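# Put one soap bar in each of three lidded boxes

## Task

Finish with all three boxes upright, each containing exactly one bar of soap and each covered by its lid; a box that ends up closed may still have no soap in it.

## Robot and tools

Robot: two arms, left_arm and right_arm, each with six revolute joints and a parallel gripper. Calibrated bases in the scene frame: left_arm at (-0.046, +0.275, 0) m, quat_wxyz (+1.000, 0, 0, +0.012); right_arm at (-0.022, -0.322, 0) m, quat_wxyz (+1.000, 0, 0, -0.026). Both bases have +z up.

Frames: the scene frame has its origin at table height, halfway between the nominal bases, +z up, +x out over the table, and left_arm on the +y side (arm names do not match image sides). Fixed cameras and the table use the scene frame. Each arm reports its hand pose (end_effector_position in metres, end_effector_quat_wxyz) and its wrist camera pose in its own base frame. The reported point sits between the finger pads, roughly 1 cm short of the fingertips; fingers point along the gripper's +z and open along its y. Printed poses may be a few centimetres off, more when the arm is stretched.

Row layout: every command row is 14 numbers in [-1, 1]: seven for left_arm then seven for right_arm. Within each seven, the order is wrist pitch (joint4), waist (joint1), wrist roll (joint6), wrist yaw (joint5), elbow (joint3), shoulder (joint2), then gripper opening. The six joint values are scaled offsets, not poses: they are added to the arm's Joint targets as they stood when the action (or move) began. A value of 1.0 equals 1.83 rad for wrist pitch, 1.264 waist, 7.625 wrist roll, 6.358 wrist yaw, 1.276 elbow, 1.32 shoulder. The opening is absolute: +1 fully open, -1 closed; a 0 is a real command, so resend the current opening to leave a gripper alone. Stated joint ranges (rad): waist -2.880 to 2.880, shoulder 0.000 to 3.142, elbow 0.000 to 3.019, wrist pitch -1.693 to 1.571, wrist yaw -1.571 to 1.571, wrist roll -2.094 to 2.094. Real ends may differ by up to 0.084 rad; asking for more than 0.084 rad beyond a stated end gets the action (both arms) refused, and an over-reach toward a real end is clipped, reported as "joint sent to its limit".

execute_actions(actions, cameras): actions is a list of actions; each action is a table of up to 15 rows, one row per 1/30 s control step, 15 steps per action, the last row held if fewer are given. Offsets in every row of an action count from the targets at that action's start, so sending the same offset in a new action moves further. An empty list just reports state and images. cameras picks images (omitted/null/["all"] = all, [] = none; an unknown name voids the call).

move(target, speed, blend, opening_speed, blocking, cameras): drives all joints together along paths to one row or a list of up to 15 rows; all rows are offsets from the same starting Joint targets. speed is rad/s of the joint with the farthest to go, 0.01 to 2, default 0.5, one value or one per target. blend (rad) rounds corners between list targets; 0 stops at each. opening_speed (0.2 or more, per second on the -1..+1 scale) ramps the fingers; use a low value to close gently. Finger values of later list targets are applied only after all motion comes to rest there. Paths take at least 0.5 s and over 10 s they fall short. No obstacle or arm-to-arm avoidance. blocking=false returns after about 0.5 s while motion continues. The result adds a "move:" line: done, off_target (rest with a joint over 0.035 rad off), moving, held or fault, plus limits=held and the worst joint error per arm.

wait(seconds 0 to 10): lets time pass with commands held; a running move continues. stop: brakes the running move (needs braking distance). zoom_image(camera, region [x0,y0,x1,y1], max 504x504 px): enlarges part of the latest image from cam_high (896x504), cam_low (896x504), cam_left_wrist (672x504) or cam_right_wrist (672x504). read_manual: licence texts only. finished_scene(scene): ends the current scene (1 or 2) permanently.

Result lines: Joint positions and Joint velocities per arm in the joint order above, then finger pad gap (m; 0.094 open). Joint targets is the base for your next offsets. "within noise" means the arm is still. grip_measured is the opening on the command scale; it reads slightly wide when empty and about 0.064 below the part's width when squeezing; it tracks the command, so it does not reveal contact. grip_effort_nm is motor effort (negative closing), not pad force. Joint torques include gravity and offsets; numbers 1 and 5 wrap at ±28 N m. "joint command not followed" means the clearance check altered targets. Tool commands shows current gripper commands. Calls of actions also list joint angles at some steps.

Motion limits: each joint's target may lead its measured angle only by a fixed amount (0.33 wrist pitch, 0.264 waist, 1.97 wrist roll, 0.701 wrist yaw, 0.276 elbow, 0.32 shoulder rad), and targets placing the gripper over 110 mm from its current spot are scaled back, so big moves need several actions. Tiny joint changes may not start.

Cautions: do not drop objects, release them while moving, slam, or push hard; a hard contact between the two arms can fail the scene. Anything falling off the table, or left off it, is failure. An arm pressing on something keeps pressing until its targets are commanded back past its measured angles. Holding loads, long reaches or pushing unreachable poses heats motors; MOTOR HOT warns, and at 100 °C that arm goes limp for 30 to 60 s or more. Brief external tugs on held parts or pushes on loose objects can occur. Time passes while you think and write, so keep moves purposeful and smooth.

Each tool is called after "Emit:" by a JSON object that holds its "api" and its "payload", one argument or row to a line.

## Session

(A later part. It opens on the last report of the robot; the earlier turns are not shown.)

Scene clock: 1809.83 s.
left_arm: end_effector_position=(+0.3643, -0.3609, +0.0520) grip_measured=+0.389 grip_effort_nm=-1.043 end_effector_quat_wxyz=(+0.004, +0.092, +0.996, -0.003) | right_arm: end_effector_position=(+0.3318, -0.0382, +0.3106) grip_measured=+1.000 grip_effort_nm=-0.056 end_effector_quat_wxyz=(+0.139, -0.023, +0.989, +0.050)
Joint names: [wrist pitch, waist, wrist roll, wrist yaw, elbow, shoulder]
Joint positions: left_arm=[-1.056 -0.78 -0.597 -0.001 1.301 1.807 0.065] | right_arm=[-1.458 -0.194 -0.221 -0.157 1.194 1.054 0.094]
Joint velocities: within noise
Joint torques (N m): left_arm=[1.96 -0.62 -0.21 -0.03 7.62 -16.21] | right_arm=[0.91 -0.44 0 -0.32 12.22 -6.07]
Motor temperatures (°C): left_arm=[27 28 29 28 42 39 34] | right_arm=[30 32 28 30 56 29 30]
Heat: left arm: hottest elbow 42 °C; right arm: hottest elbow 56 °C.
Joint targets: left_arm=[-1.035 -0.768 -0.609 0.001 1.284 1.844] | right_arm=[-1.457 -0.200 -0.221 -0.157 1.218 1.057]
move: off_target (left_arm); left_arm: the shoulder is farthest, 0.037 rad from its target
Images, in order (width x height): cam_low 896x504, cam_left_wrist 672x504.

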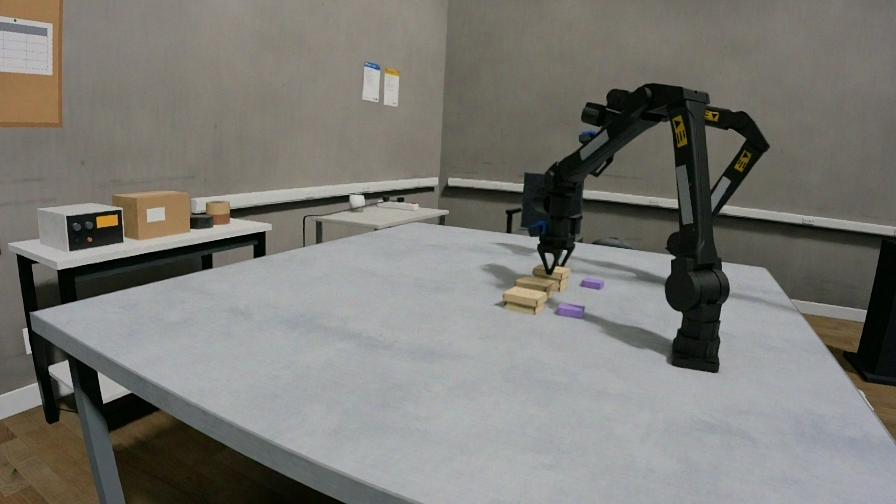

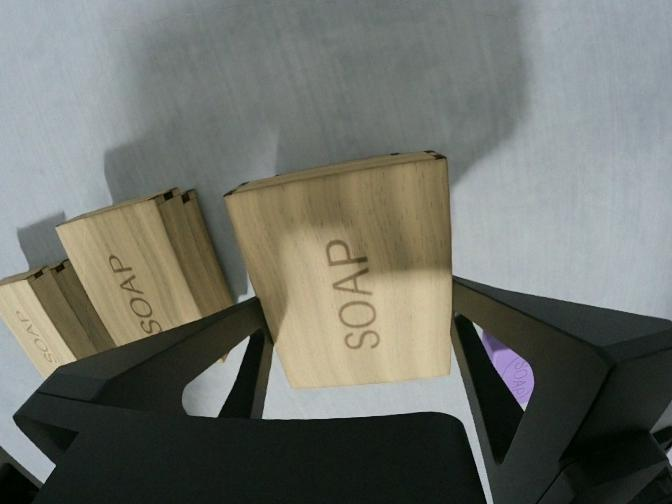

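Emit:
{"api": "move", "payload": {
  "target": [
    [-0.0538,0,0,0,0.0774,-0.0598,0.3,0,0,0,0,0,0,1],
    [-0.0150,0,0,0,0.0100,-0.0136,0.3,0,0,0,0,0,0,1]
  ],
  "speed": 0.1,
  "cameras": ["cam_left_wrist","cam_low"]
}}

Emit:
{"api": "zoom_image", "payload": {
  "camera": "cam_left_wrist",
  "region": [220, 120, 480, 220]
}}

Emit:
{"api": "zoom_image", "payload": {
  "camera": "cam_low",
  "region": [500, 250, 580, 300]
}}

Scene clock: 1873.50 s.
left_arm: end_effector_position=(+0.3635, -0.3598, +0.0577) grip_measured=+0.389 grip_effort_nm=-1.038 end_effector_quat_wxyz=(+0.002, +0.091, +0.996, -0.001) | right_arm: end_effector_position=(+0.3318, -0.0382, +0.3106) grip_measured=+1.000 grip_effort_nm=-0.051 end_effector_quat_wxyz=(+0.139, -0.023, +0.989, +0.050)
Joint names: [wrist pitch, waist, wrist roll, wrist yaw, elbow, shoulder]
Joint positions: left_arm=[-1.075 -0.78 -0.597 -0.001 1.308 1.8 0.065] | right_arm=[-1.458 -0.194 -0.221 -0.157 1.194 1.054 0.094]
Joint velocities: within noise
Joint torques (N m): left_arm=[1.54 -0.67 -0.2 -0.03 8.31 -17.03] | right_arm=[0.9 -0.44 0 -0.32 12.19 -6.01]
Motor temperatures (°C): left_arm=[27 28 29 28 42 37 34] | right_arm=[30 32 28 30 56 29 30]
Heat: left arm: hottest elbow 42 °C; right arm: hottest elbow 56 °C.
Joint targets: left_arm=[-1.062 -0.768 -0.609 0.001 1.297 1.826] | right_arm=[-1.457 -0.200 -0.221 -0.157 1.218 1.057]
move: done
Images, in order (width x height): cam_low 896x504, cam_left_wrist 672x504.

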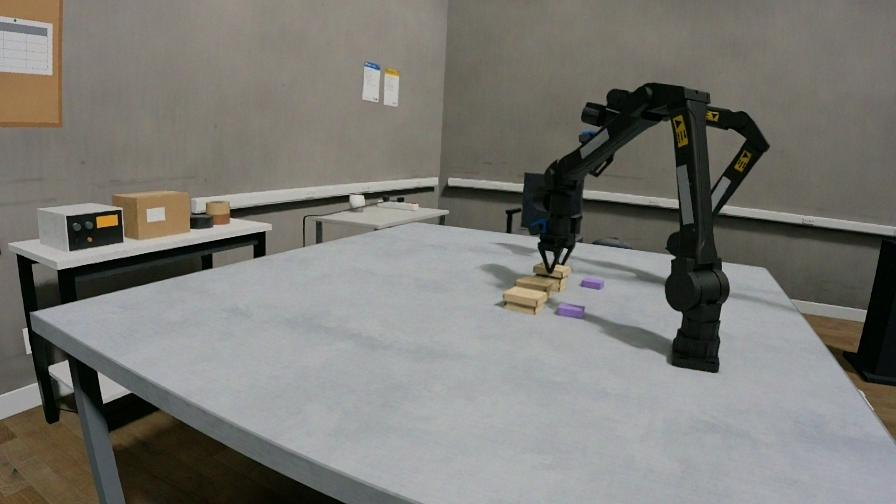

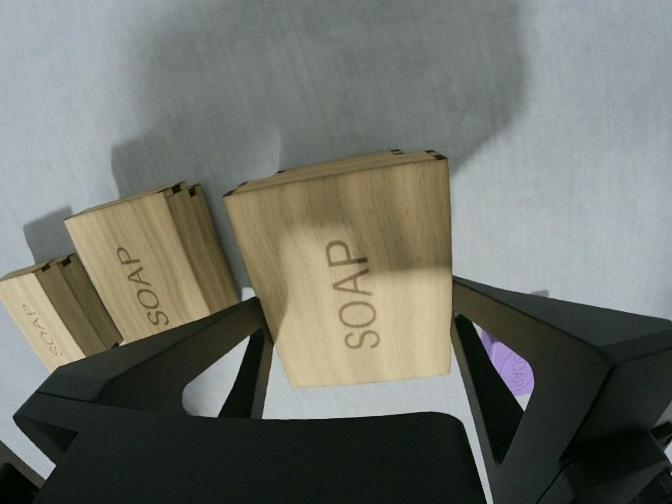

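Scaled by 1.938 from the camera's 672x504 image, which has a finer 960x720 frame.

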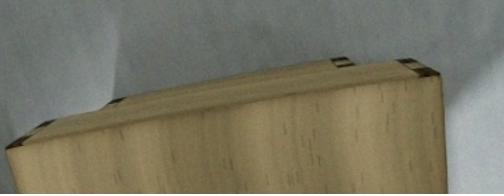

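Scaled by 6.300 from the camera's 896x504 image, which has a finer 1280x720 frame.

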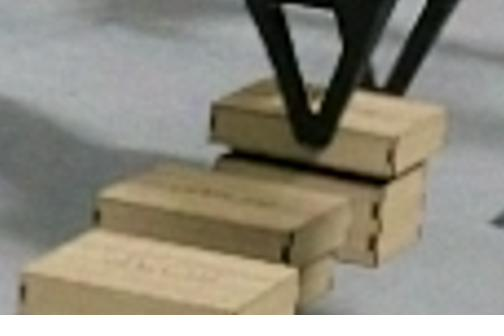

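Emit:
{"api": "move", "payload": {
  "target": [
    [0,0.0022,0,0,-0.0028,-0.0008,0.3,0,0,0,0,0,0,1],
    [0.0153,0.0022,0,0,-0.0130,0.0092,0.3,0,0,0,0,0,0,1]
  ],
  "speed": 0.05,
  "cameras": ["cam_left_wrist","cam_low"]
}}

Emit:
{"api": "zoom_image", "payload": {
  "camera": "cam_left_wrist",
  "region": [220, 120, 480, 220]
}}

Emit:
{"api": "zoom_image", "payload": {
  "camera": "cam_low",
  "region": [500, 250, 580, 300]
}}

Scene clock: 1896.67 s.
left_arm: end_effector_position=(+0.3640, -0.3584, +0.0478) grip_measured=+0.389 grip_effort_nm=-1.043 end_effector_quat_wxyz=(+0.003, +0.090, +0.996, -0.002) | right_arm: end_effector_position=(+0.3318, -0.0382, +0.3106) grip_measured=+1.000 grip_effort_nm=-0.046 end_effector_quat_wxyz=(+0.139, -0.023, +0.989, +0.050)
Joint names: [wrist pitch, waist, wrist roll, wrist yaw, elbow, shoulder]
Joint positions: left_arm=[-1.047 -0.777 -0.597 -0.001 1.292 1.809 0.065] | right_arm=[-1.458 -0.194 -0.221 -0.157 1.194 1.054 0.094]
Joint velocities: within noise
Joint torques (N m): left_arm=[1.48 -0.73 -0.21 -0.04 8.03 -17.08] | right_arm=[0.88 -0.38 0.01 -0.32 12.21 -6.12]
Motor temperatures (°C): left_arm=[27 28 29 28 43 38 34] | right_arm=[30 32 28 30 57 29 30]
Heat: left arm: hottest elbow 43 °C; right arm: hottest elbow 57 °C.
Joint targets: left_arm=[-1.034 -0.765 -0.609 0.001 1.280 1.838] | right_arm=[-1.457 -0.200 -0.221 -0.157 1.218 1.057]
move: done
Images, in order (width x height): cam_low 896x504, cam_left_wrist 672x504.

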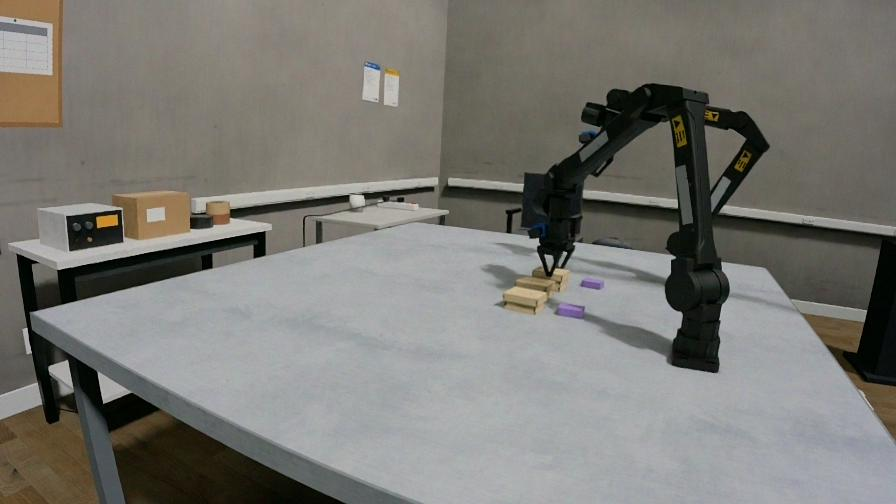

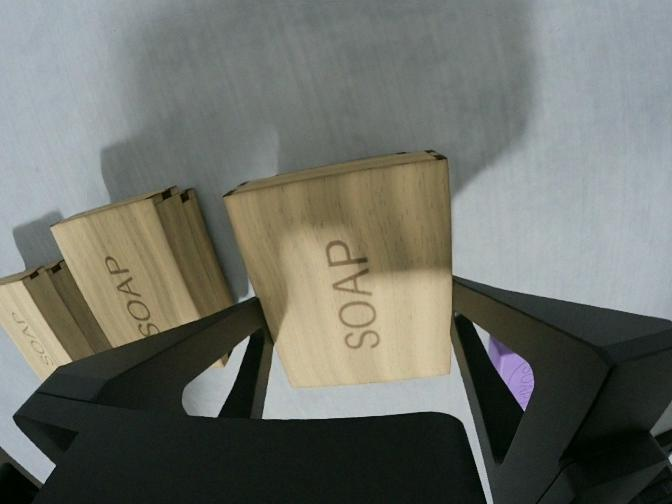

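Scaled by 1.938 from the camera's 672x504 image, which has a finer 960x720 frame.

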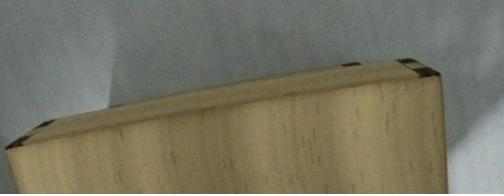

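Scaled by 6.300 from the camera's 896x504 image, which has a finer 1280x720 frame.

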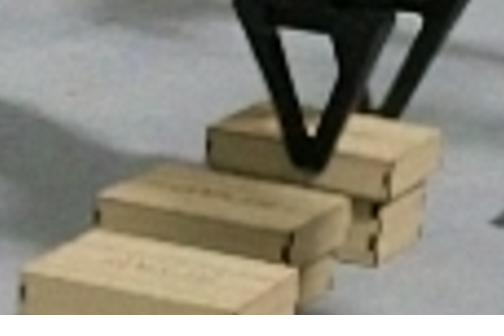

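Emit:
{"api": "move", "payload": {
  "target": [
    [0,0,0,0,-0.002,0.006,0.3,0,0,0,0,0,0,1]
  ],
  "speed": 0.03,
  "cameras": ["cam_left_wrist"]
}}

Emit:
{"api": "zoom_image", "payload": {
  "camera": "cam_left_wrist",
  "region": [220, 120, 480, 220]
}}

Scene clock: 1907.43 s.
left_arm: end_effector_position=(+0.3637, -0.3581, +0.0443) grip_measured=+0.389 grip_effort_nm=-1.038 end_effector_quat_wxyz=(+0.000, +0.090, +0.996, +0.000) | right_arm: end_effector_position=(+0.3318, -0.0382, +0.3106) grip_measured=+1.000 grip_effort_nm=-0.046 end_effector_quat_wxyz=(+0.139, -0.023, +0.989, +0.050)
Joint names: [wrist pitch, waist, wrist roll, wrist yaw, elbow, shoulder]
Joint positions: left_arm=[-1.047 -0.777 -0.597 -0.001 1.292 1.816 0.065] | right_arm=[-1.458 -0.194 -0.221 -0.157 1.194 1.054 0.094]
Joint velocities: within noise
Joint torques (N m): left_arm=[1.59 -0.67 -0.2 -0.03 7.76 -16.67] | right_arm=[0.9 -0.44 0 -0.32 12.21 -6.01]
Motor temperatures (°C): left_arm=[27 28 29 28 42 38 34] | right_arm=[30 32 28 30 57 29 30]
Heat: left arm: hottest elbow 42 °C; right arm: hottest elbow 57 °C.
Joint targets: left_arm=[-1.034 -0.765 -0.609 0.001 1.278 1.846] | right_arm=[-1.457 -0.200 -0.221 -0.157 1.218 1.057]
move: done
Images, in order (width x height): cam_left_wrist 672x504.

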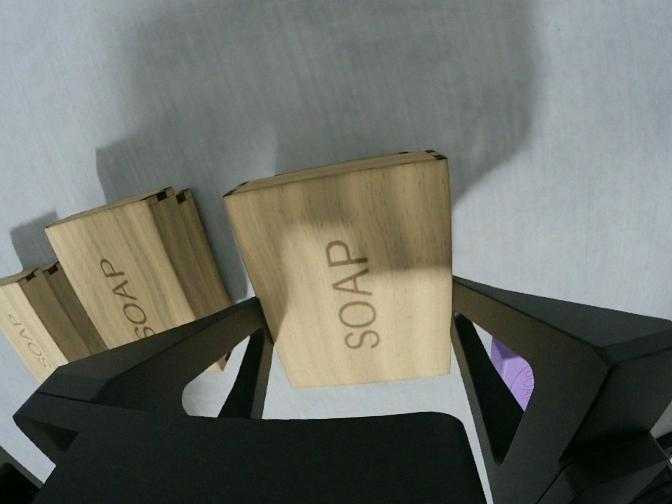

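Scaled by 1.938 from the camera's 672x504 image, which has a finer 960x720 frame.

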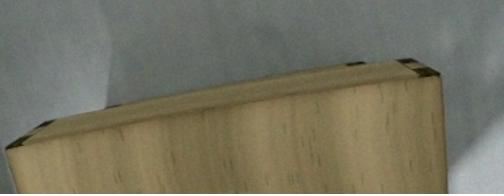

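Emit:
{"api": "move", "payload": {
  "target": [
    [0.009,0,0,0,-0.006,0.0075,0.3,0,0,0,0,0,0,1]
  ],
  "speed": 0.03,
  "cameras": ["cam_low"]
}}

Emit:
{"api": "zoom_image", "payload": {
  "camera": "cam_low",
  "region": [500, 250, 580, 300]
}}

Scene clock: 1915.37 s.
left_arm: end_effector_position=(+0.3634, -0.3575, +0.0371) grip_measured=+0.389 grip_effort_nm=-1.038 end_effector_quat_wxyz=(+0.000, +0.090, +0.996, +0.001) | right_arm: end_effector_position=(+0.3318, -0.0382, +0.3106) grip_measured=+1.000 grip_effort_nm=-0.051 end_effector_quat_wxyz=(+0.139, -0.023, +0.989, +0.050)
Joint names: [wrist pitch, waist, wrist roll, wrist yaw, elbow, shoulder]
Joint positions: left_arm=[-1.03 -0.777 -0.597 -0.001 1.283 1.825 0.065] | right_arm=[-1.458 -0.194 -0.221 -0.157 1.194 1.054 0.094]
Joint velocities: within noise
Joint torques (N m): left_arm=[1.58 -0.67 -0.2 -0.04 7.76 -16.97] | right_arm=[0.9 -0.5 0 -0.32 12.21 -6.01]
Motor temperatures (°C): left_arm=[27 28 29 28 42 38 34] | right_arm=[30 32 28 30 57 29 30]
Heat: left arm: hottest elbow 42 °C; right arm: hottest elbow 57 °C.
Joint targets: left_arm=[-1.018 -0.765 -0.609 0.001 1.270 1.856] | right_arm=[-1.457 -0.200 -0.221 -0.157 1.218 1.057]
move: done
Images, in order (width x height): cam_low 896x504.

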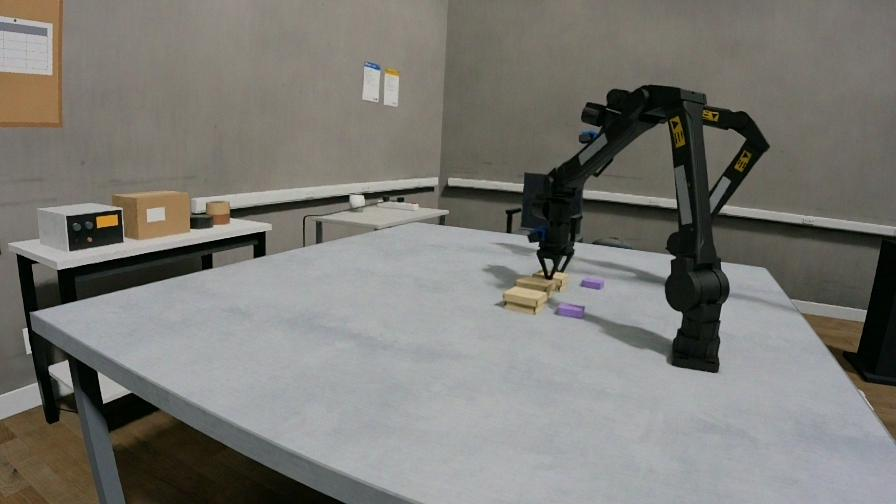

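Scaled by 6.300 from the camera's 896x504 image, which has a finer 1280x720 frame.

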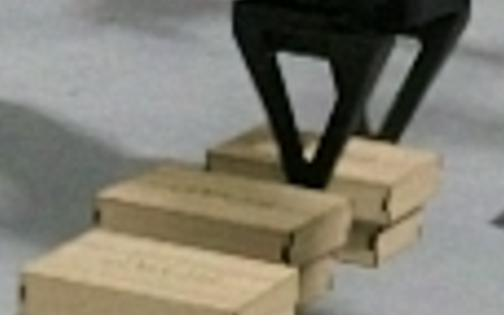

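Seated. Press slightly, open, rise.

Emit:
{"api": "move", "payload": {
  "target": [0,0,0,0,0,0.006,0.3,0,0,0,0,0,0,1],
  "speed": 0.03,
  "cameras": []
}}

Emit:
{"api": "move", "payload": {
  "target": [0,0,0,0,0,0,0.85,0,0,0,0,0,0,1],
  "opening_speed": 0.5,
  "cameras": []
}}

Emit:
{"api": "move", "payload": {
  "target": [
    [-0.058,0,0,0,0.082,-0.06,0.85,0,0,0,0,0,0,1],
    [-0.058,0,0,0,0.1,-0.12,0.85,0,0,0,0,0,0,1]
  ],
  "speed": 0.2,
  "cameras": ["cam_left_wrist","cam_low"]
}}

Emit:
{"api": "zoom_image", "payload": {
  "camera": "cam_low",
  "region": [500, 250, 580, 300]
}}

Scene clock: 1925.87 s.
left_arm: end_effector_position=(+0.3634, -0.3575, +0.0369) grip_measured=+0.389 grip_effort_nm=-1.043 end_effector_quat_wxyz=(+0.000, +0.090, +0.996, +0.001) | right_arm: end_effector_position=(+0.3318, -0.0382, +0.3106) grip_measured=+1.000 grip_effort_nm=-0.061 end_effector_quat_wxyz=(+0.139, -0.023, +0.989, +0.050)
Joint names: [wrist pitch, waist, wrist roll, wrist yaw, elbow, shoulder]
Joint positions: left_arm=[-1.03 -0.777 -0.597 -0.001 1.283 1.825 0.065] | right_arm=[-1.458 -0.194 -0.221 -0.157 1.194 1.054 0.094]
Joint velocities: within noise
Joint torques (N m): left_arm=[1.61 -0.73 -0.2 -0.03 7.75 -16.32] | right_arm=[0.9 -0.5 0 -0.32 12.21 -6.07]
Motor temperatures (°C): left_arm=[27 28 29 28 41 38 34] | right_arm=[30 32 28 30 57 29 30]
Heat: left arm: hottest elbow 41 °C; right arm: hottest elbow 57 °C.
Joint targets: left_arm=[-1.018 -0.765 -0.610 0.001 1.270 1.864] | right_arm=[-1.457 -0.200 -0.221 -0.157 1.218 1.057]
move: off_target (left_arm); left_arm: the shoulder is farthest, 0.038 rad from its target
No camera images: "cameras" was empty.

Scene clock: 1927.30 s.
left_arm: end_effector_position=(+0.3629, -0.3567, +0.0324) grip_measured=+0.847 grip_effort_nm=0.125 end_effector_quat_wxyz=(-0.004, +0.089, +0.996, +0.004) | right_arm: end_effector_position=(+0.3318, -0.0382, +0.3106) grip_measured=+1.000 grip_effort_nm=-0.051 end_effector_quat_wxyz=(+0.139, -0.023, +0.989, +0.050)
Joint names: [wrist pitch, waist, wrist roll, wrist yaw, elbow, shoulder]
Joint positions: left_arm=[-1.03 -0.776 -0.597 -0.001 1.283 1.835 0.087] | right_arm=[-1.458 -0.194 -0.221 -0.157 1.194 1.054 0.094]
Joint velocities: within noise
Joint torques (N m): left_arm=[1.57 -0.67 -0.2 -0.04 7.68 -17.2] | right_arm=[0.9 -0.5 0 -0.32 12.21 -6.07]
Motor temperatures (°C): left_arm=[27 28 29 28 41 38 34] | right_arm=[30 32 28 30 57 29 30]
Heat: left arm: hottest elbow 41 °C; right arm: hottest elbow 57 °C.
Joint targets: left_arm=[-1.018 -0.765 -0.610 0.001 1.270 1.864] | right_arm=[-1.457 -0.200 -0.221 -0.157 1.218 1.057]
move: done
No camera images: "cameras" was empty.

Scene clock: 1928.77 s.
left_arm: end_effector_position=(+0.3725, -0.3662, +0.1126) grip_measured=+0.848 grip_effort_nm=0.110 end_effector_quat_wxyz=(+0.035, +0.089, +0.995, -0.028) | right_arm: end_effector_position=(+0.3318, -0.0382, +0.3106) grip_measured=+1.000 grip_effort_nm=-0.037 end_effector_quat_wxyz=(+0.139, -0.023, +0.989, +0.050)
Joint names: [wrist pitch, waist, wrist roll, wrist yaw, elbow, shoulder]
Joint positions: left_arm=[-1.112 -0.776 -0.597 -0.001 1.348 1.717 0.087] | right_arm=[-1.458 -0.194 -0.221 -0.157 1.194 1.054 0.094]
Joint velocities: within noise
Joint torques (N m): left_arm=[0.76 -0.67 -0.2 -0.03 14.46 -19.49] | right_arm=[0.91 -0.44 0 -0.32 12.19 -6.07]
Motor temperatures (°C): left_arm=[27 28 29 28 42 38 33] | right_arm=[30 32 28 30 57 29 30]
Heat: left arm: hottest elbow 42 °C; right arm: hottest elbow 57 °C.
Joint targets: left_arm=[-1.124 -0.765 -0.610 0.001 1.398 1.706] | right_arm=[-1.457 -0.200 -0.221 -0.157 1.218 1.057]
move: off_target (left_arm); left_arm: the elbow is farthest, 0.050 rad from its target
Images, in order (width x height): cam_low 896x504, cam_left_wrist 672x504.

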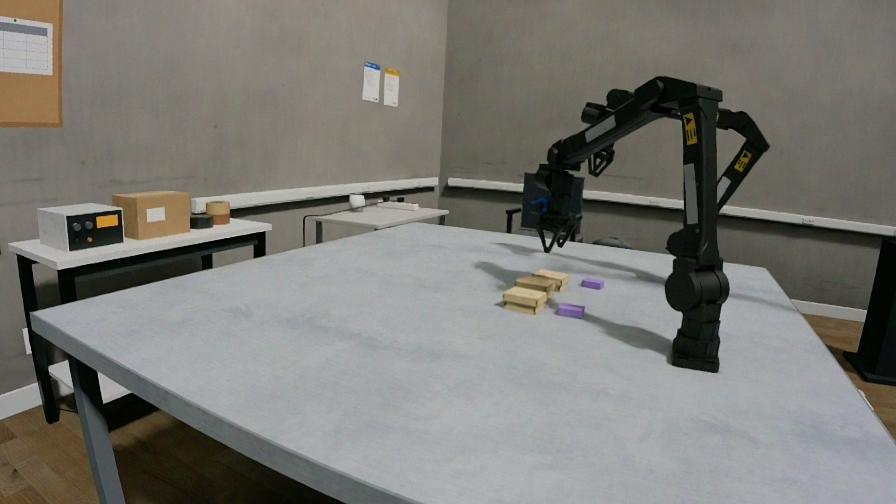

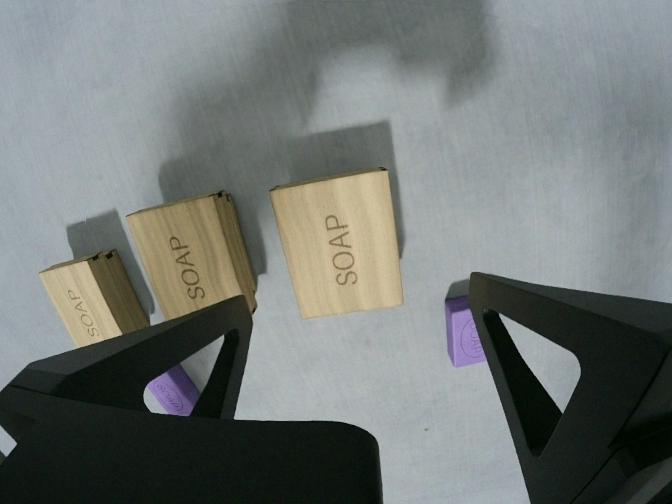

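Scaled by 6.300 from the camera's 896x504 image, which has a finer 1280x720 frame.

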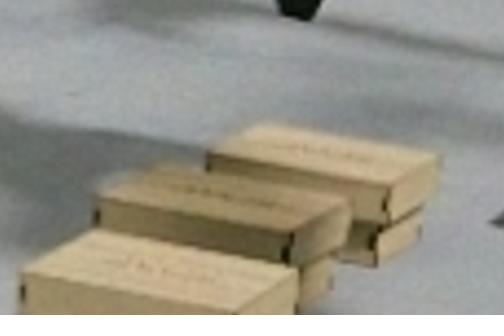

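All seated.

Emit:
{"api": "finished_scene", "payload": {
  "scene": 1
}}

The scene is finished: the task was done.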